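# Press a small black cap into the handle's window

## Task

One hand starts out holding a small black cap above the blue box of caps. Push a cap into the wide rectangular opening of the black plastic handle, which lies with that opening facing up on the grey mat. The task is done only when the cap snaps fully into place with its head lying flat against the handle.

## Robot and tools

Robot: two arms, left_arm and right_arm, each ending in a five-finger hand (right_arm has a right hand, left_arm its mirror-image left hand). The base of left_arm is near (+0.029, +0.258, +0.009) m and that of right_arm near (+0.028, -0.377, +0.042) m. A post stands behind the arms and a camera stand sits between them, just behind the bases.

Frames. The scene frame has its origin at table-top height, halfway between the nominal bases, with +x out over the table, +z up and left_arm on the +y side. Positions and orientations in results (end_effector_position in metres, end_effector_quat_wxyz) use this frame. Commanded offsets instead use the axes of each arm's current Hand target. The hand point sits 0.05 m in front of the palm: its +z runs along the straight fingers, +y out of the palm, and +x across the palm away from the thumb on the right hand but toward the thumb on the left hand. Straight fingers extend 0.06 to 0.07 m past the point and lie 0.06 m behind it along -y. A wrist bracket on the little-finger side can strike things.

The 28-number row, shared by both tools, all values in [-1, 1]: left arm dx, dy, dz, rx, ry, rz; then the left hand's little, ring, middle, index, thumb_bend, thumb_turn, force_limit, speed; then the same fourteen for the right arm and hand. The six pose numbers are offsets, not poses, measured from that arm's Hand target at the start of the action or move; 1.0 equals 0.6 m or 180 degrees, and rx, ry, rz form one rotation vector. All zeros leaves an arm's pose unchanged. Finger numbers are targets: +1 straight/open, -1 curled. thumb_bend +1 straight, -1 fully bent; thumb_turn +1 beside the palm, -1 in front of it facing the fingers. force_limit runs from about 0 N at -1 to 10 N at +1 (15 N for the two thumb motors); speed rises from near zero at -1 to full at +0.48 and above. For a soft grip close with speed at -0.94 or lower. Hand numbers are never ignored, so to keep a hand unchanged repeat the last eight numbers actually sent to it (or, before any were sent, its hand_measured plus hand_force_limit and hand_speed).

Tools:
- execute_actions(actions, cameras): actions is a list of actions, each a table of up to 15 rows, one row per 1/30 s step; a short table repeats its final row until step 15. Every row in an action is an offset from the start pose of that action, not from the row before. Images come only with an empty actions list or when cameras names them.
- move(target, speed, blend, blocking, cameras): target is one 28-number row or a list of up to 15 rows; every row is an offset from the Hand targets at the start of the move, not from the previous row. speed is the path's top speed in m/s (0.002 to 4.3, default 0.25; turns up to twice that in rad/s), one value or one per target. blend, in metres, rounds corners in a list; 0 stops at each target. Paths are straight, end together, are capped at 10 s and do not avoid obstacles or the other arm. blocking=false returns after about 0.5 s while the move continues.
- wait(seconds, cameras): 0 to 3600 s, sends nothing new.
- stop(cameras): brakes a running move.
- zoom_image(camera, region): region [x0, y0, x1, y1] in pixels of that camera's latest image, at most 504 by 504.
- show_instructions(): shows reference pages.
- finished_scene(scene): ends the scene for good; scene may be 1 or omitted.
Cameras: cam_high (fixed overhead), cam_left_wrist, cam_right_wrist, all 672x504.

Results. Each gives, per arm, hand point pose, Hand target (the last commanded pose after clipping, from which the next offsets are counted), joint positions, velocities and torques, and per hand hand_measured, hand_stopped_by (moving, target, force, stalled, fault) and hand_load_n (fingertip force, positive when pushing a finger open), each listing six values in motor order, plus hand_force_limit and hand_speed. A move adds a 'move:' line such as done, off_target, moving, held or fault, and limits like paced (pose clipped) or held (steps withheld). Grip loss shows only as hand_load_n falling toward 0.

Behaviour to expect. Commanded orientation is clipped to 40 degrees from the measured one each step. Arms track loosely: friction and gravity can leave the hand 1 to 5 cm off, usually low, without any contact. If the hand rests short, send the missing distance as an offset. A blocked arm keeps pressing until commanded back past its hand point. A closing finger stops at force_limit and locks; to squeeze harder raise force_limit and send a more closed target, to loosen send a more open one. With thumb turned in front, the hand grips objects roughly 0.035 to 0.065 m thick; thumb tip against index pad can pinch small light items.

Avoid: dropping the cap even slightly, releasing moving parts, fast contacts or hard shoves, hitting the post, stand or heavy objects, pressing the two hands together (may end the scene), and anything leaving the table. Long holding, stretched arms or pushing at unreachable poses heat motors; a MOTOR HOT line warns, and at 100 °C the arm goes limp for 30 to 60 s. Loose objects may occasionally be nudged by outside pushes. Before finishing, the cap must remain seated with the robot not touching it.

Each tool is called after "Emit:" by a JSON object that holds its "method" and its "body".

Reference images:

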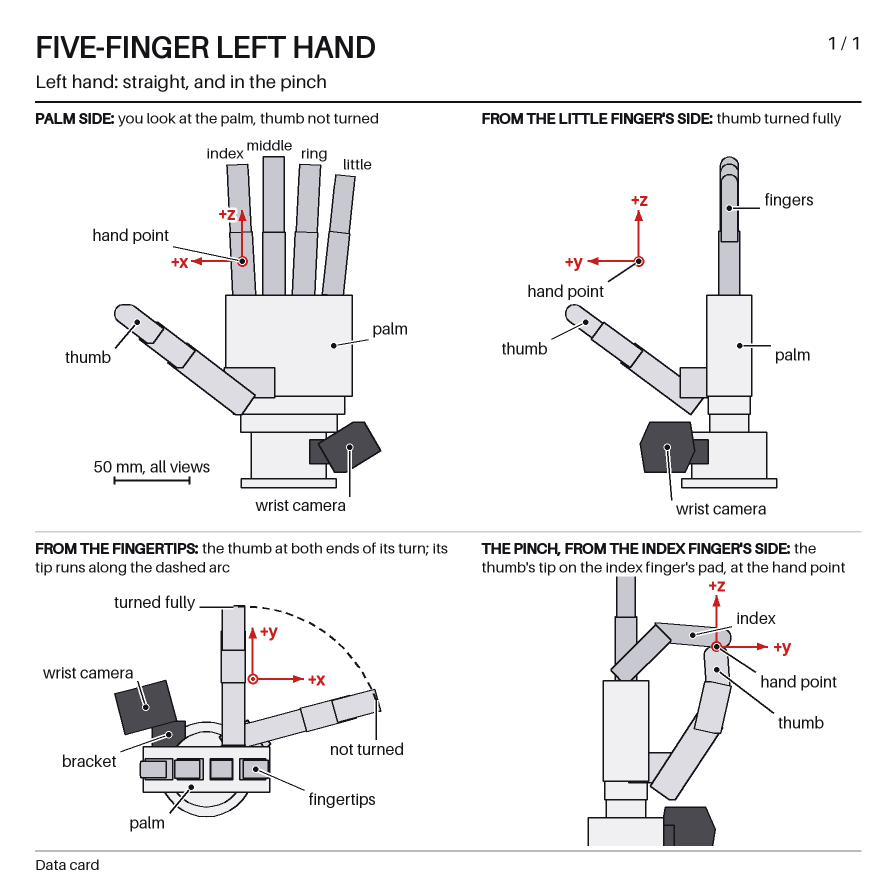

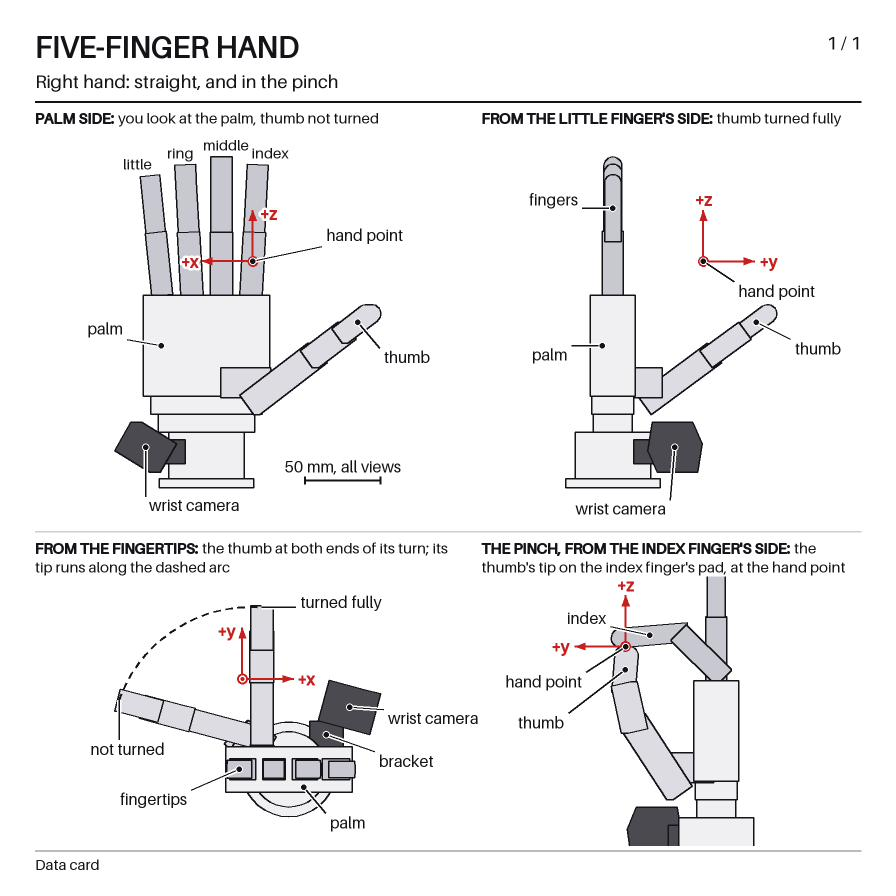

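## Session

Emit:
{"method": "execute_actions", "body": {"actions": []}}

Scene clock: 0.00 s.
left_arm: end_effector_position=(+0.2592, +0.2879, +0.1410) hand_measured=(-1.000, -1.000, -0.002, -0.010, +0.032, -0.922) hand_load_n=(+0.0, +0.0, +5.0, +6.5, +4.0, +0.0) hand_stopped_by=(target, target, force, force, target, target) hand_force_limit=0.00 hand_speed=-0.90 end_effector_quat_wxyz=(+0.326, -0.367, +0.687, -0.536) | right_arm: end_effector_position=(+0.5734, -0.3479, +0.4848) hand_measured=(+1.000, +1.000, +1.000, +1.000, +1.000, +1.000) hand_load_n=(+0.0, +0.0, +0.0, +0.0, +0.0, +0.0) hand_stopped_by=(target, target, target, target, target, target) hand_force_limit=0.00 hand_speed=-0.80 end_effector_quat_wxyz=(+0.498, -0.500, +0.493, -0.510)
Joint positions: left_arm=[1.023 0.79 0.412 -1.031 1.354 1.462] | right_arm=[-0.021 1.056 1.071 0 0.006 -0.019]
Joint velocities: within noise
Joint torques (N m): no reading
Heat: left arm: hottest wrist roll 32 °C; right arm: hottest waist 33 °C.
Hand target: left_arm +0.2632, +0.2941, +0.1491; +0.335, -0.360, +0.690, -0.531 | right_arm +0.5743, -0.3479, +0.5031; +0.506, -0.492, +0.485, -0.517

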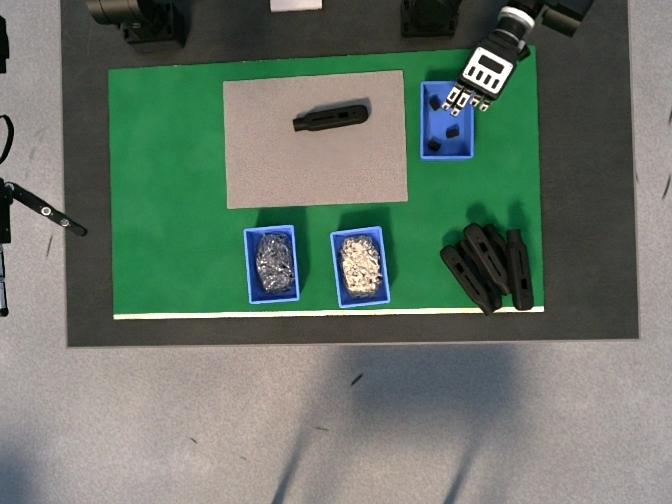

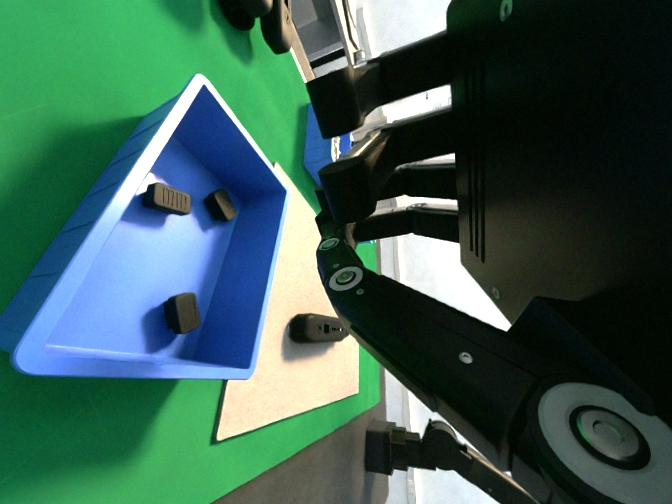

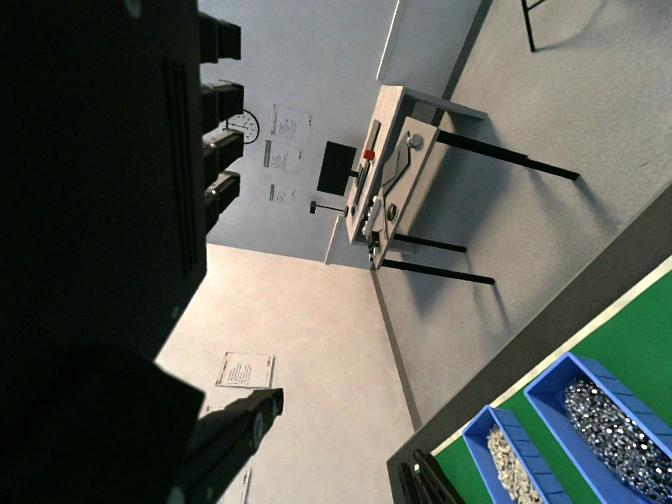

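Emit:
{"method": "zoom_image", "body": {"camera": "cam_high", "region": [220, 60, 420, 210]}}

Emit:
{"method": "zoom_image", "body": {"camera": "cam_high", "region": [410, 40, 550, 170]}}

Emit:
{"method": "zoom_image", "body": {"camera": "cam_left_wrist", "region": [280, 160, 400, 400]}}

Emit:
{"method": "zoom_image", "body": {"camera": "cam_left_wrist", "region": [100, 150, 280, 360]}}

Scaled by 2.520 from the camera's image (finer frame: 960x720).

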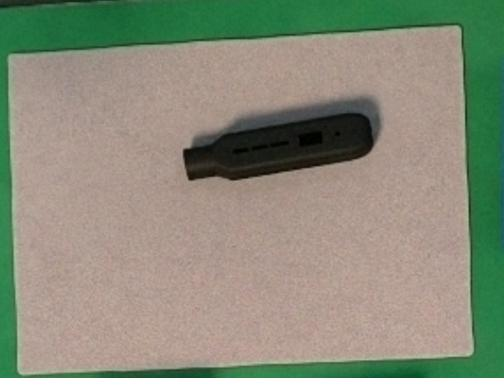

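Scaled by 3.600 from the camera's image (finer frame: 960x720).

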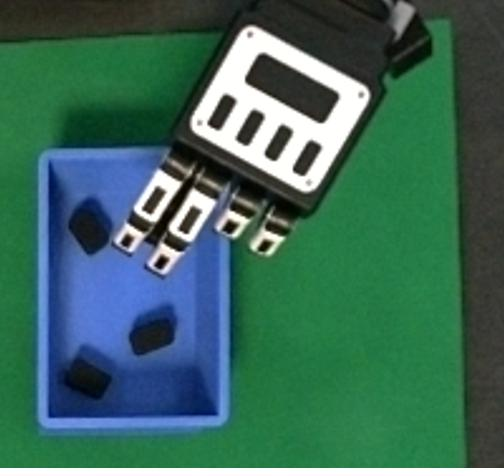

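Scaled by 2.100 from the camera's image (finer frame: 960x720).

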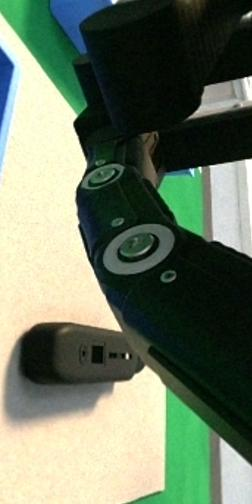

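Scaled by 2.400 from the camera's image (finer frame: 960x720).

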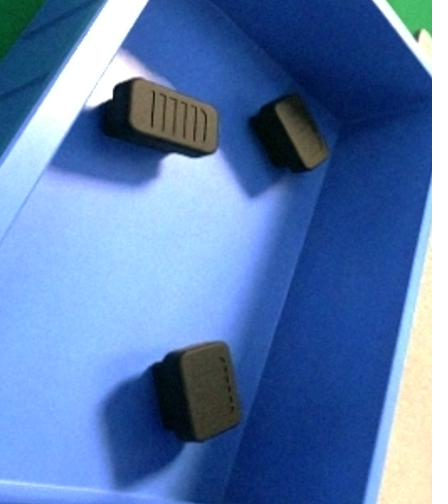

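Emit:
{"method": "zoom_image", "body": {"camera": "cam_left_wrist", "region": [290, 170, 390, 270]}}

Emit:
{"method": "zoom_image", "body": {"camera": "cam_high", "region": [430, 80, 500, 130]}}

Scaled by 5.040 from the camera's image (finer frame: 960x720).

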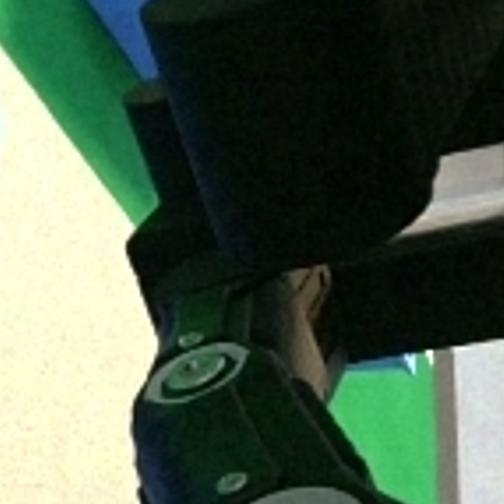

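Scaled by 7.200 from the camera's image (finer frame: 960x720).

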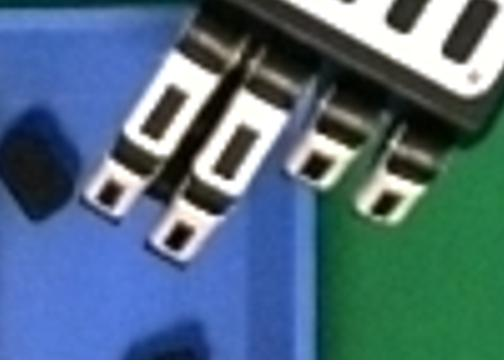

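Emit:
{"method": "zoom_image", "body": {"camera": "cam_high", "region": [60, 0, 560, 130]}}

Scaled by 1.008 from the camera's image (finer frame: 960x720).

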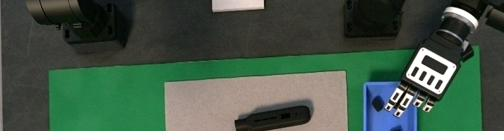

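Emit:
{"method": "move", "body": {"target": [[0.101,-0.3105,0.2013,0.0569,-0.2101,-0.0473,-1.0,-1.0,-0.002,-0.010,0.032,-0.922,0.0,-0.9,0,0,0,0,0,0,1,1,1,1,1,1,0,-0.8]], "speed": 0.2, "cameras": ["all"]}}

Scene clock: 26.87 s.
left_arm: end_effector_position=(+0.3520, +0.1525, +0.2664) hand_measured=(-1.000, -1.000, -0.002, -0.010, +0.032, -0.922) hand_load_n=(+0.5, +0.0, +5.5, +6.0, +4.0, +0.0) hand_stopped_by=(target, target, force, force, target, target) hand_force_limit=0.00 hand_speed=-0.90 end_effector_quat_wxyz=(+0.525, -0.533, +0.489, -0.448) | right_arm: end_effector_position=(+0.5734, -0.3479, +0.4848) hand_measured=(+1.000, +1.000, +1.000, +1.000, +1.000, +1.000) hand_load_n=(+0.0, -0.5, +0.0, +0.0, +0.0, +0.0) hand_stopped_by=(target, target, target, target, target, target) hand_force_limit=0.00 hand_speed=-0.80 end_effector_quat_wxyz=(+0.498, -0.500, +0.493, -0.510)
Joint positions: left_arm=[-0.633 0.443 0.386 -0.008 -0.775 -0.01] | right_arm=[-0.021 1.056 1.071 0 0.006 -0.019]
Joint torques (N m): left_arm=[0.03 -0.85 13.45 2.63 -0.04 0.09] | right_arm=[0.56 -7.3 11 2.18 0.14 0.17]
Heat: left arm: hottest elbow 34 °C; right arm: hottest waist 33 °C.
Hand target: left_arm +0.3602, +0.1503, +0.3004; +0.530, -0.531, +0.467, -0.468 | right_arm +0.5743, -0.3479, +0.5031; +0.506, -0.492, +0.485, -0.517
Off the commanded pose: left_arm 0.035 m, 3 deg | right_arm 0.018 m, 2 deg.
move: off_target (left_arm)
cam_left_wrist: T_world_to_cam=[[0.08643, -0.3197, 0.94357, -0.22976], [-0.4184, -0.87119, -0.25685, 0.34658], [0.90414, -0.37259, -0.20906, -0.08502]] pos_world=[0.24173, 0.1968, 0.28804]

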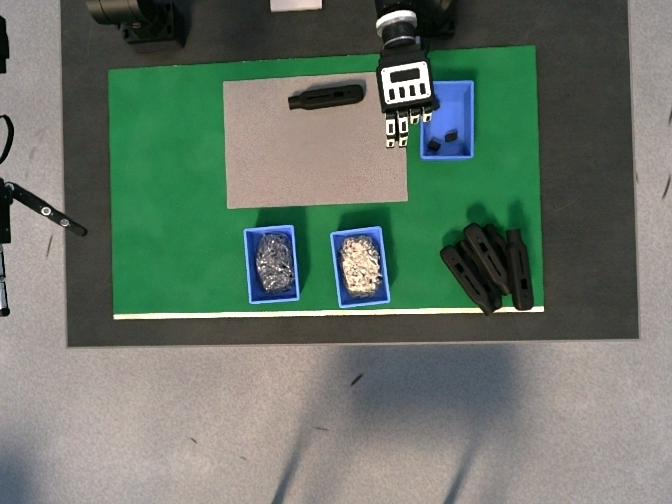

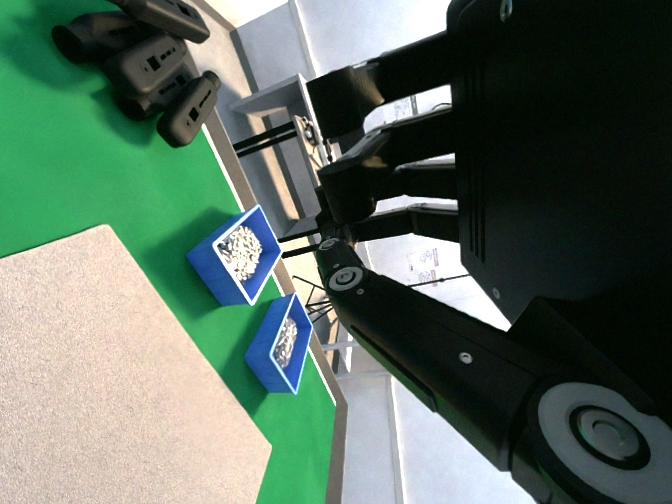

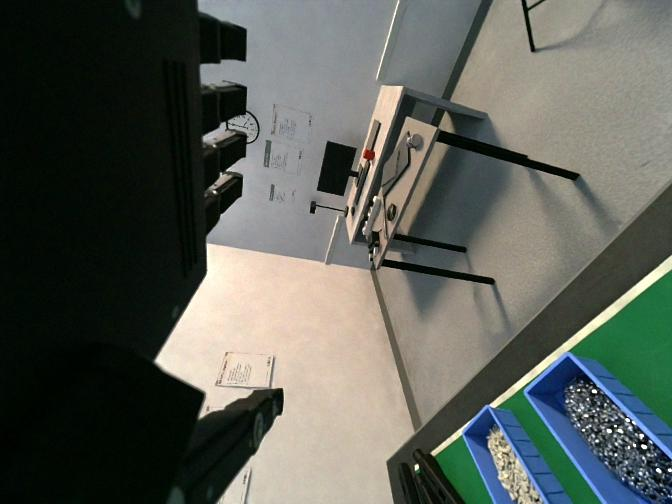

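Emit:
{"method": "move", "body": {"target": [[0,0,0,0,0,0,-1.0,-1.0,-0.002,-0.010,0.032,-0.922,0.0,-0.9,-0.5847,0.3508,-0.4182,0.143,-0.2959,0.0924,1,1,1,1,1,1,0,-0.8]], "speed": 0.3, "cameras": ["all"]}}

Scene clock: 32.13 s.
left_arm: end_effector_position=(+0.3520, +0.1525, +0.2664) hand_measured=(-1.000, -1.000, -0.002, -0.010, +0.032, -0.922) hand_load_n=(+0.5, +0.0, +5.0, +6.0, +4.0, +0.0) hand_stopped_by=(target, target, force, force, target, target) hand_force_limit=0.00 hand_speed=-0.90 end_effector_quat_wxyz=(+0.525, -0.533, +0.489, -0.448) | right_arm: end_effector_position=(+0.3326, -0.0044, +0.2599) hand_measured=(+1.000, +1.000, +1.000, +1.000, +1.000, +1.000) hand_load_n=(+0.0, +0.0, +0.0, +0.0, +0.0, -0.5) hand_stopped_by=(target, target, target, target, target, target) hand_force_limit=0.00 hand_speed=-0.80 end_effector_quat_wxyz=(+0.796, -0.524, +0.174, -0.250)
Joint positions: left_arm=[-0.633 0.443 0.386 -0.008 -0.775 -0.01] | right_arm=[0.708 1.483 0.347 1.546 -0.198 0.101]
Joint torques (N m): left_arm=[0.09 -0.73 13.45 2.67 -0.02 0.06] | right_arm=[0.85 -7.59 6.37 2.54 0.16 0.1]
Heat: left arm: hottest elbow 35 °C; right arm: hottest waist 33 °C.
Hand target: left_arm +0.3602, +0.1503, +0.3004; +0.530, -0.531, +0.467, -0.468 | right_arm +0.3353, +0.0000, +0.2748; +0.826, -0.476, +0.150, -0.261
Off the commanded pose: left_arm 0.035 m, 3 deg | right_arm 0.016 m, 7 deg.
joint sent to its limit (right arm) — joint 4 (wrist pitch), upper limit. The joint targets are off in orientation, not in position.
move: off_target (right_arm)
cam_left_wrist: T_world_to_cam=[[0.08647, -0.32005, 0.94345, -0.22967], [-0.41848, -0.87107, -0.25714, 0.34665], [0.9041, -0.37258, -0.20925, -0.08496]] pos_world=[0.24173, 0.1968, 0.28804]
cam_right_wrist: T_world_to_cam=[[0.37305, 0.13556, -0.91785, 0.11138], [-0.92538, 0.12591, -0.35751, 0.3979], [0.0671, 0.98274, 0.17242, 0.05282]] pos_world=[0.32312, -0.11711, 0.23538]

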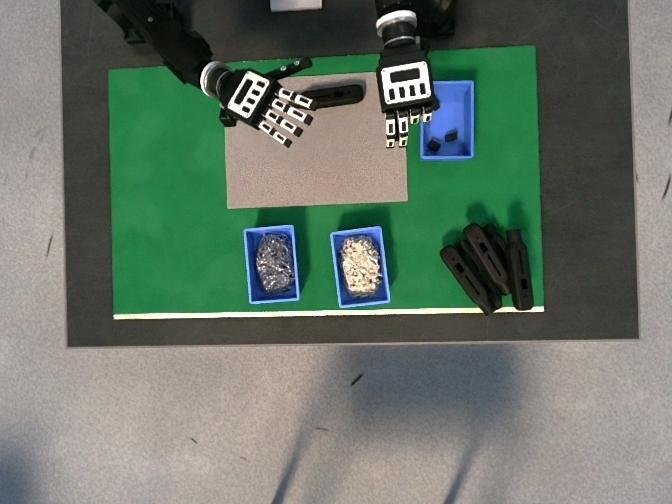

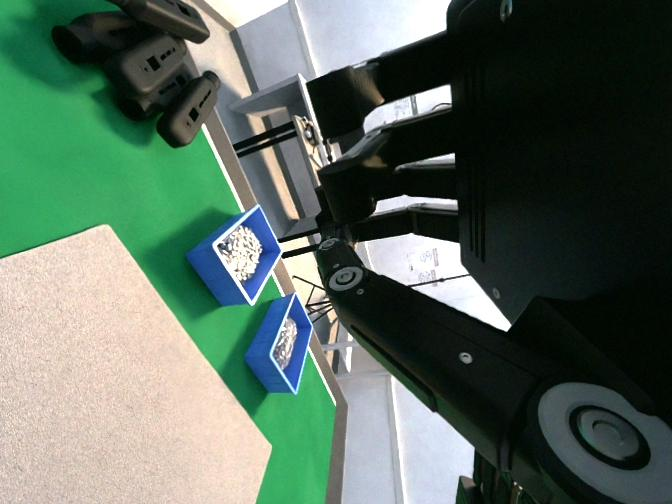

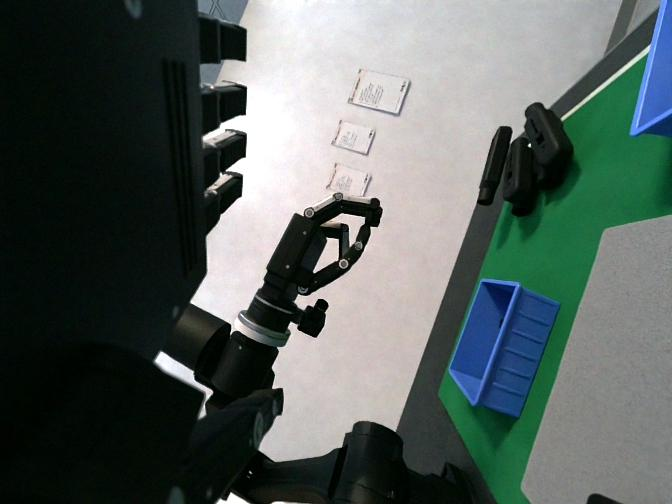

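Emit:
{"method": "zoom_image", "body": {"camera": "cam_right_wrist", "region": [330, 180, 400, 250]}}

Emit:
{"method": "zoom_image", "body": {"camera": "cam_high", "region": [280, 70, 420, 170]}}

Scaled by 7.200 from the camera's image (finer frame: 960x720).

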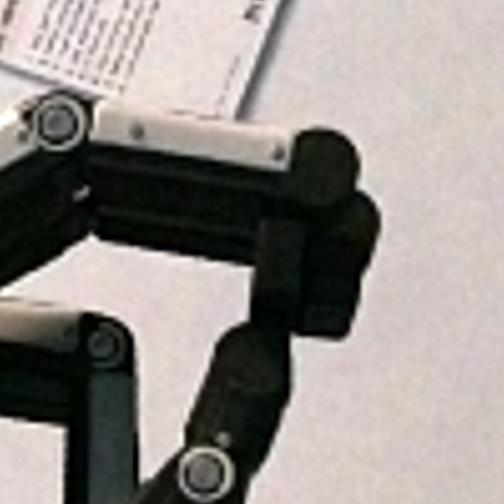

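Scaled by 3.600 from the camera's image (finer frame: 960x720).

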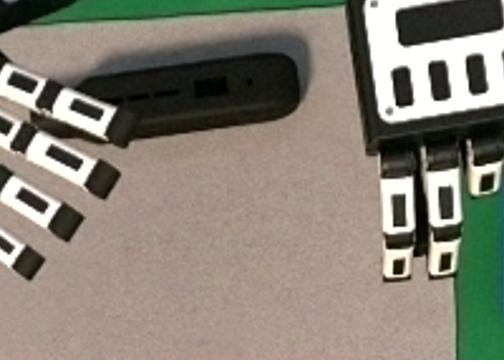

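Emit:
{"method": "move", "body": {"target": [[0,0,0,0,0,-0.25,-1.0,-1.0,-0.002,-0.010,0.032,-0.922,0.0,-0.9,0,0,0,0,0,0,1,1,1,1,1,1,0,-0.8]], "speed": 0.3, "cameras": ["cam_right_wrist"]}}

Emit:
{"method": "zoom_image", "body": {"camera": "cam_right_wrist", "region": [330, 170, 410, 250]}}

Scene clock: 41.90 s.
left_arm: end_effector_position=(+0.3590, +0.1483, +0.2894) hand_measured=(-1.000, -1.000, -0.002, -0.010, +0.032, -0.922) hand_load_n=(+0.0, +0.0, +5.5, +6.0, +4.0, +0.0) hand_stopped_by=(target, target, force, force, target, target) hand_force_limit=0.00 hand_speed=-0.90 end_effector_quat_wxyz=(-0.314, +0.674, -0.243, +0.623) | right_arm: end_effector_position=(+0.3327, -0.0044, +0.2599) hand_measured=(+1.000, +1.000, +1.000, +1.000, +1.000, +1.000) hand_load_n=(+0.0, +0.0, +0.0, +0.0, +0.0, -0.5) hand_stopped_by=(target, target, target, target, target, target) hand_force_limit=0.00 hand_speed=-0.80 end_effector_quat_wxyz=(+0.796, -0.524, +0.174, -0.250)
Joint positions: left_arm=[-0.466 0.364 0.316 0.015 -0.607 -0.777] | right_arm=[0.708 1.483 0.347 1.546 -0.198 0.101]
Joint torques (N m): left_arm=[0.32 -1.26 9.88 2.86 -0.01 -0.17] | right_arm=[0.85 -7.65 6.31 2.52 0.15 0.09]
Heat: left arm: hottest elbow 37 °C; right arm: hottest waist 33 °C.
Hand target: left_arm +0.3602, +0.1502, +0.3003; -0.311, +0.669, -0.229, +0.635 | right_arm +0.3353, +0.0000, +0.2748; +0.826, -0.476, +0.150, -0.261
Off the commanded pose: left_arm 0.011 m, 2 deg | right_arm 0.016 m, 7 deg.
joint sent to its limit (right arm) — joint 4 (wrist pitch), upper limit. The joint targets are off in orientation, not in position.
move: off_target (left_arm)
cam_right_wrist: T_world_to_cam=[[0.37325, 0.13541, -0.9178, 0.11137], [-0.92529, 0.12599, -0.35771, 0.39797], [0.0672, 0.98275, 0.17232, 0.0528]] pos_world=[0.32312, -0.11711, 0.23547]

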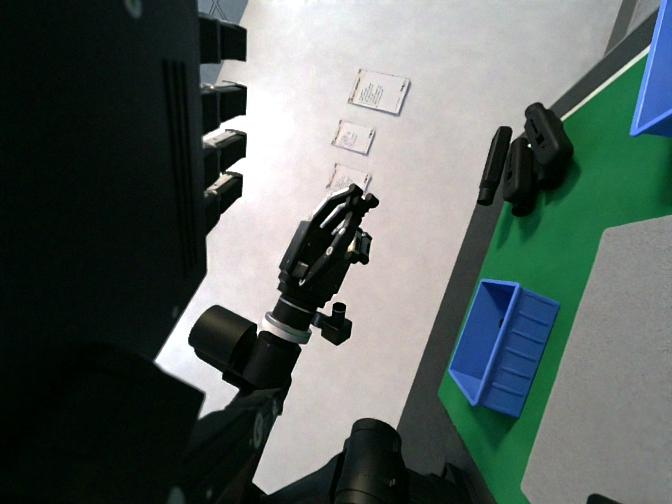

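Scaled by 6.300 from the camera's image (finer frame: 960x720).

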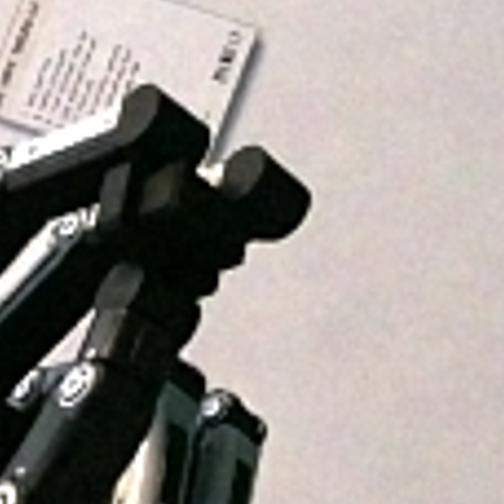

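Emit:
{"method": "move", "body": {"target": [[0,0,0,0,0,-0.3,-1.0,-1.0,-0.002,-0.010,0.032,-0.922,0.0,-0.9,0,0,0,0,0,0,1,1,1,1,1,1,0,-0.8]], "speed": 0.3, "cameras": ["cam_right_wrist"]}}

Emit:
{"method": "zoom_image", "body": {"camera": "cam_right_wrist", "region": [320, 170, 400, 250]}}

Scene clock: 45.77 s.
left_arm: end_effector_position=(+0.3606, +0.1526, +0.2947) hand_measured=(-1.000, -1.000, -0.002, -0.010, +0.032, -0.922) hand_load_n=(+0.0, +0.0, +5.0, +6.0, +4.0, +0.0) hand_stopped_by=(target, target, force, force, target, target) hand_force_limit=0.00 hand_speed=-0.90 end_effector_quat_wxyz=(+0.001, +0.706, +0.096, +0.702) | right_arm: end_effector_position=(+0.3327, -0.0044, +0.2599) hand_measured=(+1.000, +1.000, +1.000, +1.000, +1.000, +1.000) hand_load_n=(-0.5, +0.0, +0.0, -0.5, +0.0, +0.0) hand_stopped_by=(target, target, target, target, target, target) hand_force_limit=0.00 hand_speed=-0.80 end_effector_quat_wxyz=(+0.796, -0.524, +0.174, -0.250)
Joint positions: left_arm=[-0.502 0.452 0.171 0.262 -0.656 -1.719] | right_arm=[0.708 1.483 0.347 1.546 -0.198 0.101]
Joint torques (N m): left_arm=[-1.14 -0.67 9.4 2.71 -0.09 -0.19] | right_arm=[0.79 -7.53 6.31 2.54 0.15 0.09]
Heat: left arm: hottest elbow 37 °C; right arm: hottest waist 33 °C.
Hand target: left_arm +0.3601, +0.1502, +0.3004; +0.011, +0.700, +0.100, +0.707 | right_arm +0.3353, +0.0000, +0.2748; +0.826, -0.476, +0.150, -0.261
Off the commanded pose: left_arm 0.006 m, 2 deg | right_arm 0.016 m, 7 deg.
joint sent to its limit (right arm) — joint 4 (wrist pitch), upper limit. The joint targets are off in orientation, not in position.
move: done
cam_right_wrist: T_world_to_cam=[[0.37325, 0.13541, -0.9178, 0.11137], [-0.92529, 0.12599, -0.35771, 0.39797], [0.0672, 0.98275, 0.17232, 0.0528]] pos_world=[0.32312, -0.11711, 0.23547]

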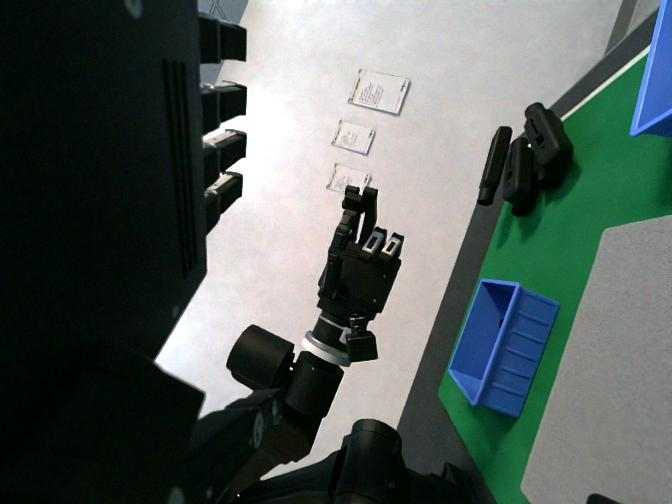

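Scaled by 6.300 from the camera's image (finer frame: 960x720).

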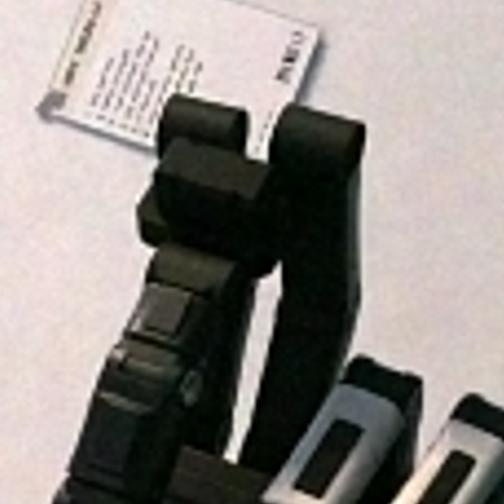

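Emit:
{"method": "zoom_image", "body": {"camera": "cam_right_wrist", "region": [338, 184, 382, 217]}}

Scaled by 11.455 from the camera's image (finer frame: 960x720).

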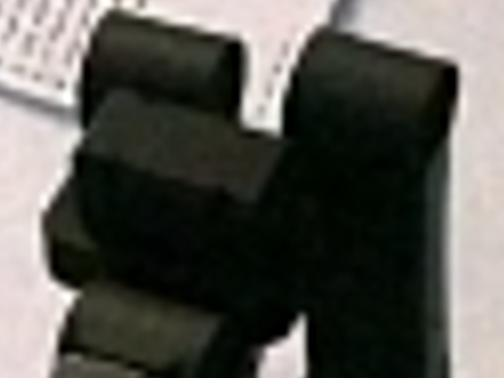

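Emit:
{"method": "move", "body": {"target": [[0,0,0,-0.0992,-0.1223,0.5392,-1.0,-1.0,-0.002,-0.010,0.032,-0.922,0.0,-0.9,-0.043,0.0308,0.0531,0,0,0,1,1,1,1,1,1,0,-0.8]], "speed": 0.3, "cameras": ["cam_right_wrist","cam_high"]}}

Scene clock: 66.57 s.
left_arm: end_effector_position=(+0.3549, +0.1550, +0.2718) hand_measured=(-1.000, -1.000, -0.002, -0.010, +0.032, -0.922) hand_load_n=(+0.0, +0.0, +5.0, +6.0, +4.0, +0.0) hand_stopped_by=(target, target, force, force, target, target) hand_force_limit=0.00 hand_speed=-0.90 end_effector_quat_wxyz=(-0.400, +0.643, -0.559, +0.338) | right_arm: end_effector_position=(+0.3327, +0.0364, +0.2642) hand_measured=(+1.000, +1.000, +1.000, +1.000, +1.000, +1.000) hand_load_n=(+0.0, +0.0, +0.0, +0.0, +0.0, +0.0) hand_stopped_by=(target, target, target, target, target, target) hand_force_limit=0.00 hand_speed=-0.80 end_effector_quat_wxyz=(+0.801, -0.517, +0.167, -0.253)
Joint positions: left_arm=[-0.472 0.64 0.726 -0.653 -0.568 -0.315] | right_arm=[0.803 1.547 0.426 1.546 -0.114 0.059]
Joint torques (N m): left_arm=[-0.73 -2.78 13.75 1.17 -0.33 0.04] | right_arm=[1.32 -7.47 6.91 2.55 0.33 0.1]
Heat: left arm: hottest elbow 38 °C; right arm: hottest waist 33 °C.
Hand target: left_arm +0.3602, +0.1503, +0.3004; -0.405, +0.636, -0.554, +0.353 | right_arm +0.3352, +0.0450, +0.2746; +0.826, -0.476, +0.150, -0.261
Off the commanded pose: left_arm 0.029 m, 2 deg | right_arm 0.014 m, 6 deg.
joint sent to its limit (right arm) — joint 4 (wrist pitch), upper limit. The joint targets are off in orientation, not in position.
move: off_target (left_arm, right_arm)
cam_right_wrist: T_world_to_cam=[[0.38953, 0.14723, -0.90917, 0.1016], [-0.91894, 0.1284, -0.37292, 0.39615], [0.06183, 0.98073, 0.18531, 0.01038]] pos_world=[0.32382, -0.07601, 0.23818]
Images, in order (width x height): cam_high 672x504, cam_right_wrist 672x504.

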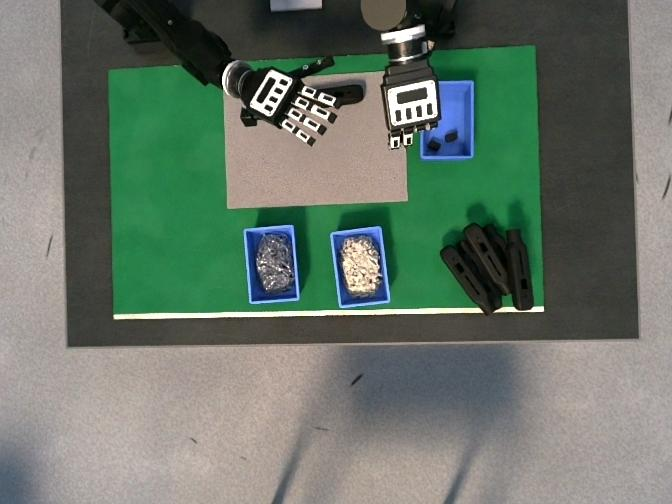

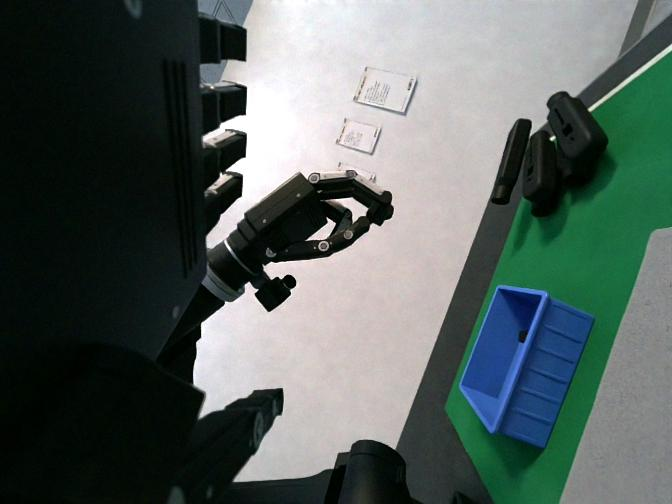

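Emit:
{"method": "zoom_image", "body": {"camera": "cam_right_wrist", "region": [336, 172, 408, 244]}}

Emit:
{"method": "zoom_image", "body": {"camera": "cam_right_wrist", "region": [356, 184, 404, 232]}}

Scaled by 7.000 from the camera's image (finer frame: 960x720).

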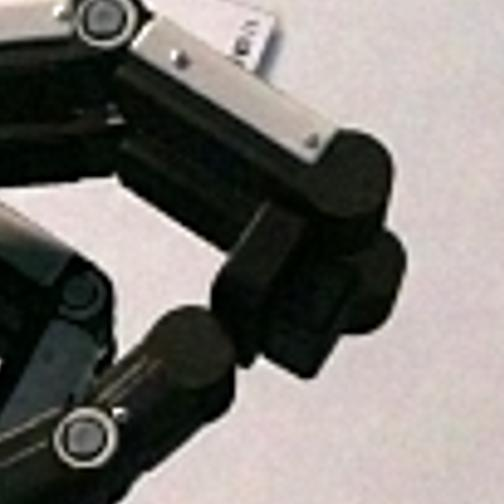

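Scaled by 10.500 from the camera's image (finer frame: 960x720).

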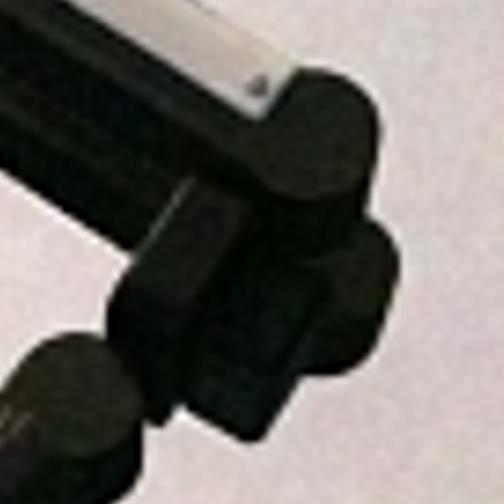

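Emit:
{"method": "move", "body": {"target": [[-0.2544,0.0064,-0.0139,0,0,0,-1.0,-1.0,-0.002,-0.010,0.032,-0.922,0.0,-0.9,-0.0949,-0.2097,-0.3433,-0.607,0.3158,0.182,1,1,1,1,1,1,0,-0.8]], "speed": 0.3, "cameras": ["all"]}}

Scene clock: 88.93 s.
left_arm: end_effector_position=(+0.3319, +0.2984, +0.3008) hand_measured=(-1.000, -1.000, -0.002, -0.010, +0.032, -0.922) hand_load_n=(+0.0, +0.0, +5.5, +6.0, +4.0, +0.0) hand_stopped_by=(target, target, force, force, target, target) hand_force_limit=0.00 hand_speed=-0.90 end_effector_quat_wxyz=(-0.405, +0.636, -0.551, +0.357) | right_arm: end_effector_position=(+0.1421, -0.1274, +0.2658) hand_measured=(+1.000, +1.000, +1.000, +1.000, +1.000, +1.000) hand_load_n=(+0.0, +0.0, +0.0, +0.0, +0.0, +0.0) hand_stopped_by=(target, target, target, target, target, target) hand_force_limit=0.00 hand_speed=-0.80 end_effector_quat_wxyz=(+0.013, +0.713, -0.701, +0.003)
Joint positions: left_arm=[0.357 0.487 0.726 -0.677 0.184 0.076] | right_arm=[0.88 1.088 1.072 -1.581 0.004 0.885]
Joint torques (N m): left_arm=[-0.03 -1.96 9.68 1.39 0.17 0.08] | right_arm=[-0.15 -5.25 11.04 -0.34 -0.03 0.24]
Heat: left arm: hottest elbow 40 °C; right arm: hottest waist 33 °C.
Hand target: left_arm +0.3301, +0.3001, +0.3002; -0.405, +0.636, -0.554, +0.353 | right_arm +0.1502, -0.1199, +0.2802; +0.001, +0.707, -0.707, +0.000
Off the commanded pose: left_arm 0.003 m, 1 deg | right_arm 0.018 m, 2 deg.
move: off_target (right_arm)
cam_left_wrist: T_world_to_cam=[[0.43612, -0.22922, 0.87021, -0.33484], [-0.4493, -0.89332, -0.01013, 0.41674], [0.7797, -0.38657, -0.49258, 0.12548]] pos_world=[0.23544, 0.34404, 0.35741]
cam_right_wrist: T_world_to_cam=[[-0.96428, -0.25401, 0.0751, 0.08101], [-0.17779, 0.83083, 0.52736, -0.01245], [-0.19635, 0.49517, -0.84632, 0.43163]] pos_world=[0.16065, -0.18281, 0.36578]

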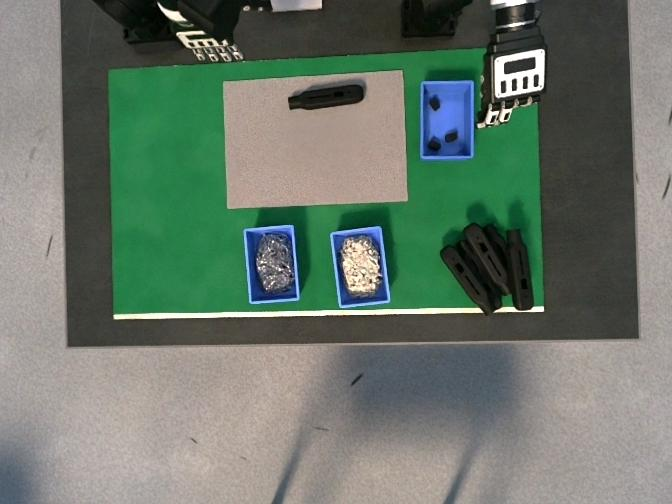

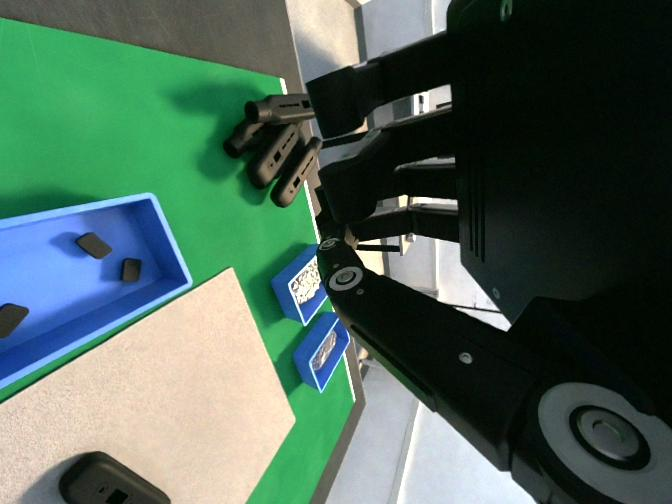

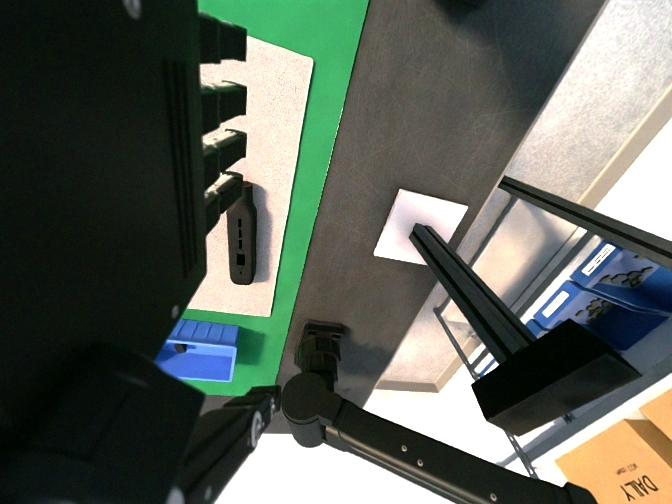

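Emit:
{"method": "move", "body": {"target": [[0,0,0,0,0,0,-1.0,-1.0,-0.002,-0.010,0.032,-0.922,0.0,-0.9,-0.3117,0.0533,0.1767,0,0,0,1,1,1,1,1,1,0,-0.8]], "speed": 0.25, "cameras": ["cam_high","cam_right_wrist"]}}

Scene clock: 95.80 s.
left_arm: end_effector_position=(+0.3318, +0.2984, +0.3008) hand_measured=(-1.000, -1.000, -0.002, -0.010, +0.032, -0.922) hand_load_n=(+0.0, +0.0, +5.0, +6.0, +4.0, +0.0) hand_stopped_by=(target, target, force, force, target, target) hand_force_limit=0.00 hand_speed=-0.90 end_effector_quat_wxyz=(-0.405, +0.636, -0.552, +0.357) | right_arm: end_effector_position=(+0.1131, +0.0494, +0.1599) hand_measured=(+1.000, +1.000, +1.000, +1.000, +1.000, +1.000) hand_load_n=(+0.0, +0.0, +0.0, +0.0, +0.0, +0.0) hand_stopped_by=(target, target, target, target, target, target) hand_force_limit=0.00 hand_speed=-0.80 end_effector_quat_wxyz=(+0.022, +0.709, -0.705, +0.009)
Joint positions: left_arm=[0.357 0.487 0.726 -0.677 0.184 0.077] | right_arm=[1.195 1.53 1.194 -1.283 -0.002 1.214]
Joint torques (N m): left_arm=[0.21 -2.2 9.61 1.4 0.17 0.06] | right_arm=[0.85 -11.28 10.36 0.4 0.16 0.24]
Heat: left arm: hottest elbow 40 °C; right arm: hottest waist 33 °C.
Hand target: left_arm +0.3300, +0.3002, +0.3002; -0.405, +0.636, -0.554, +0.353 | right_arm +0.1182, +0.0671, +0.1742; +0.000, +0.707, -0.707, +0.000
Off the commanded pose: left_arm 0.003 m, 1 deg | right_arm 0.023 m, 3 deg.
move: off_target (right_arm)
cam_right_wrist: T_world_to_cam=[[-0.967, -0.24002, 0.08543, 0.10389], [-0.16459, 0.84449, 0.50966, -0.10806], [-0.19448, 0.47878, -0.85612, 0.25086]] pos_world=[0.13146, -0.00392, 0.26096]

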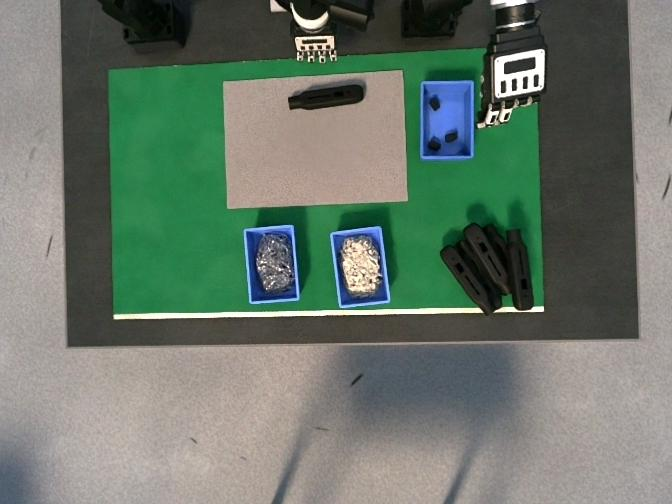

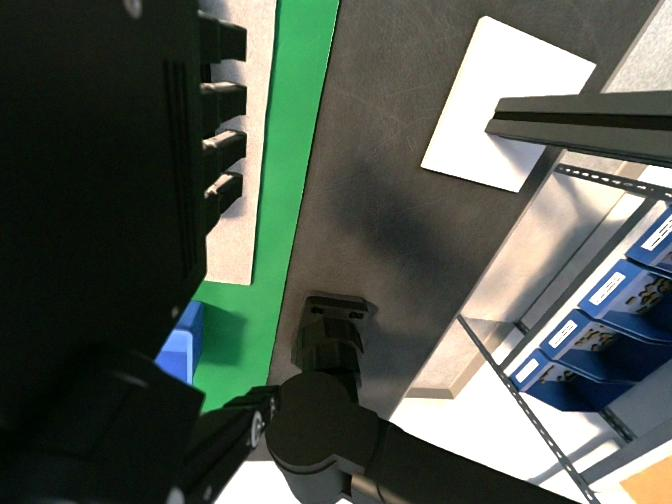

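Emit:
{"method": "move", "body": {"target": [[0,0,0,0,0,0,-1.0,-1.0,-0.002,-0.010,0.032,-0.922,0.0,-0.9,-0.03,0.0,0.0967,0,0,0,1,1,1,1,1,1,0,-0.8]], "speed": 0.15, "cameras": ["cam_high","cam_right_wrist"]}}

Emit:
{"method": "zoom_image", "body": {"camera": "cam_right_wrist", "region": [180, 0, 330, 270]}}

Emit:
{"method": "zoom_image", "body": {"camera": "cam_high", "region": [270, 20, 390, 120]}}

Scene clock: 99.50 s.
left_arm: end_effector_position=(+0.3318, +0.2984, +0.3008) hand_measured=(-1.000, -1.000, -0.002, -0.010, +0.032, -0.922) hand_load_n=(+0.0, +0.0, +5.5, +6.0, +3.5, +0.0) hand_stopped_by=(target, target, force, force, target, target) hand_force_limit=0.00 hand_speed=-0.90 end_effector_quat_wxyz=(-0.405, +0.636, -0.552, +0.357) | right_arm: end_effector_position=(+0.1209, +0.0796, +0.1160) hand_measured=(+1.000, +1.000, +1.000, +1.000, +1.000, +1.000) hand_load_n=(+0.0, +0.0, +0.5, +0.0, +0.0, -0.5) hand_stopped_by=(target, target, target, target, target, target) hand_force_limit=0.00 hand_speed=-0.80 end_effector_quat_wxyz=(+0.006, +0.706, -0.708, +0.002)
Joint positions: left_arm=[0.357 0.487 0.726 -0.677 0.184 0.077] | right_arm=[1.202 1.626 1.185 -1.143 -0.002 1.227]
Joint torques (N m): left_arm=[0.32 -1.67 9.63 1.39 0.18 0.06] | right_arm=[1.32 -12.16 7.24 0.61 0.16 0.24]
Heat: left arm: hottest elbow 40 °C; right arm: hottest waist 33 °C.
Hand target: left_arm +0.3300, +0.3002, +0.3002; -0.405, +0.636, -0.554, +0.353 | right_arm +0.1182, +0.0850, +0.1161; +0.000, +0.707, -0.707, +0.000
Off the commanded pose: left_arm 0.003 m, 1 deg | right_arm 0.006 m, 1 deg.
move: done
cam_right_wrist: T_world_to_cam=[[-0.96957, -0.23585, 0.06561, 0.12482], [-0.16532, 0.82849, 0.53505, -0.11141], [-0.18055, 0.50792, -0.84227, 0.19479]] pos_world=[0.13777, 0.02281, 0.21548]

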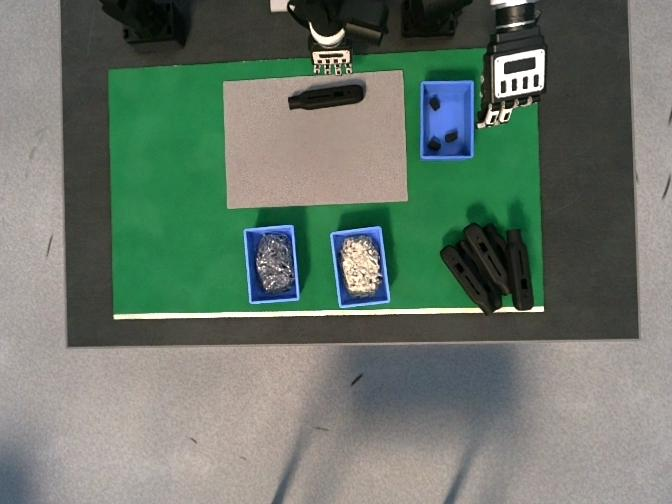

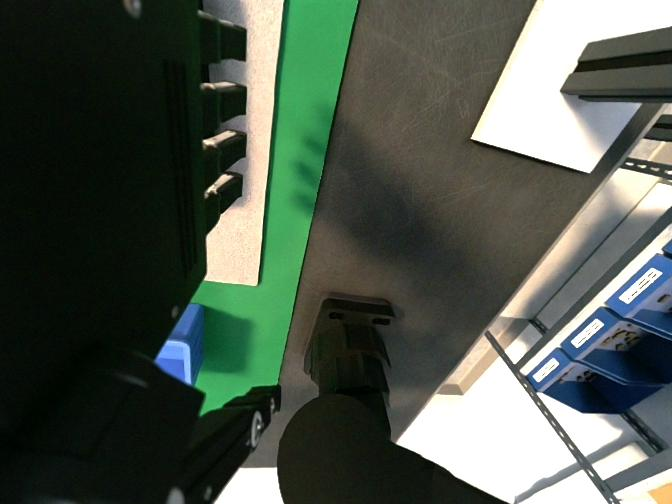

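Scaled by 1.867 from the camera's image (finer frame: 960x720).

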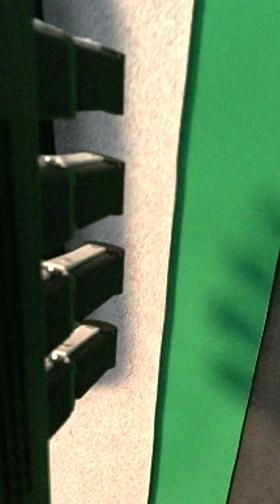

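Scaled by 4.200 from the camera's image (finer frame: 960x720).

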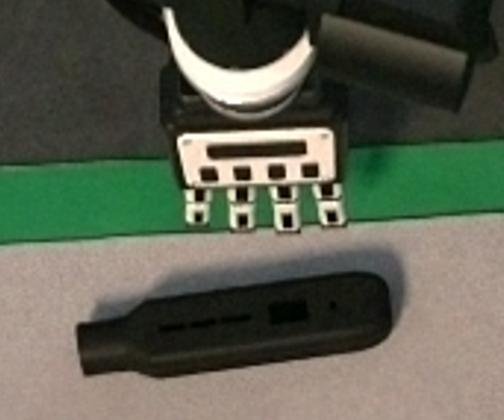

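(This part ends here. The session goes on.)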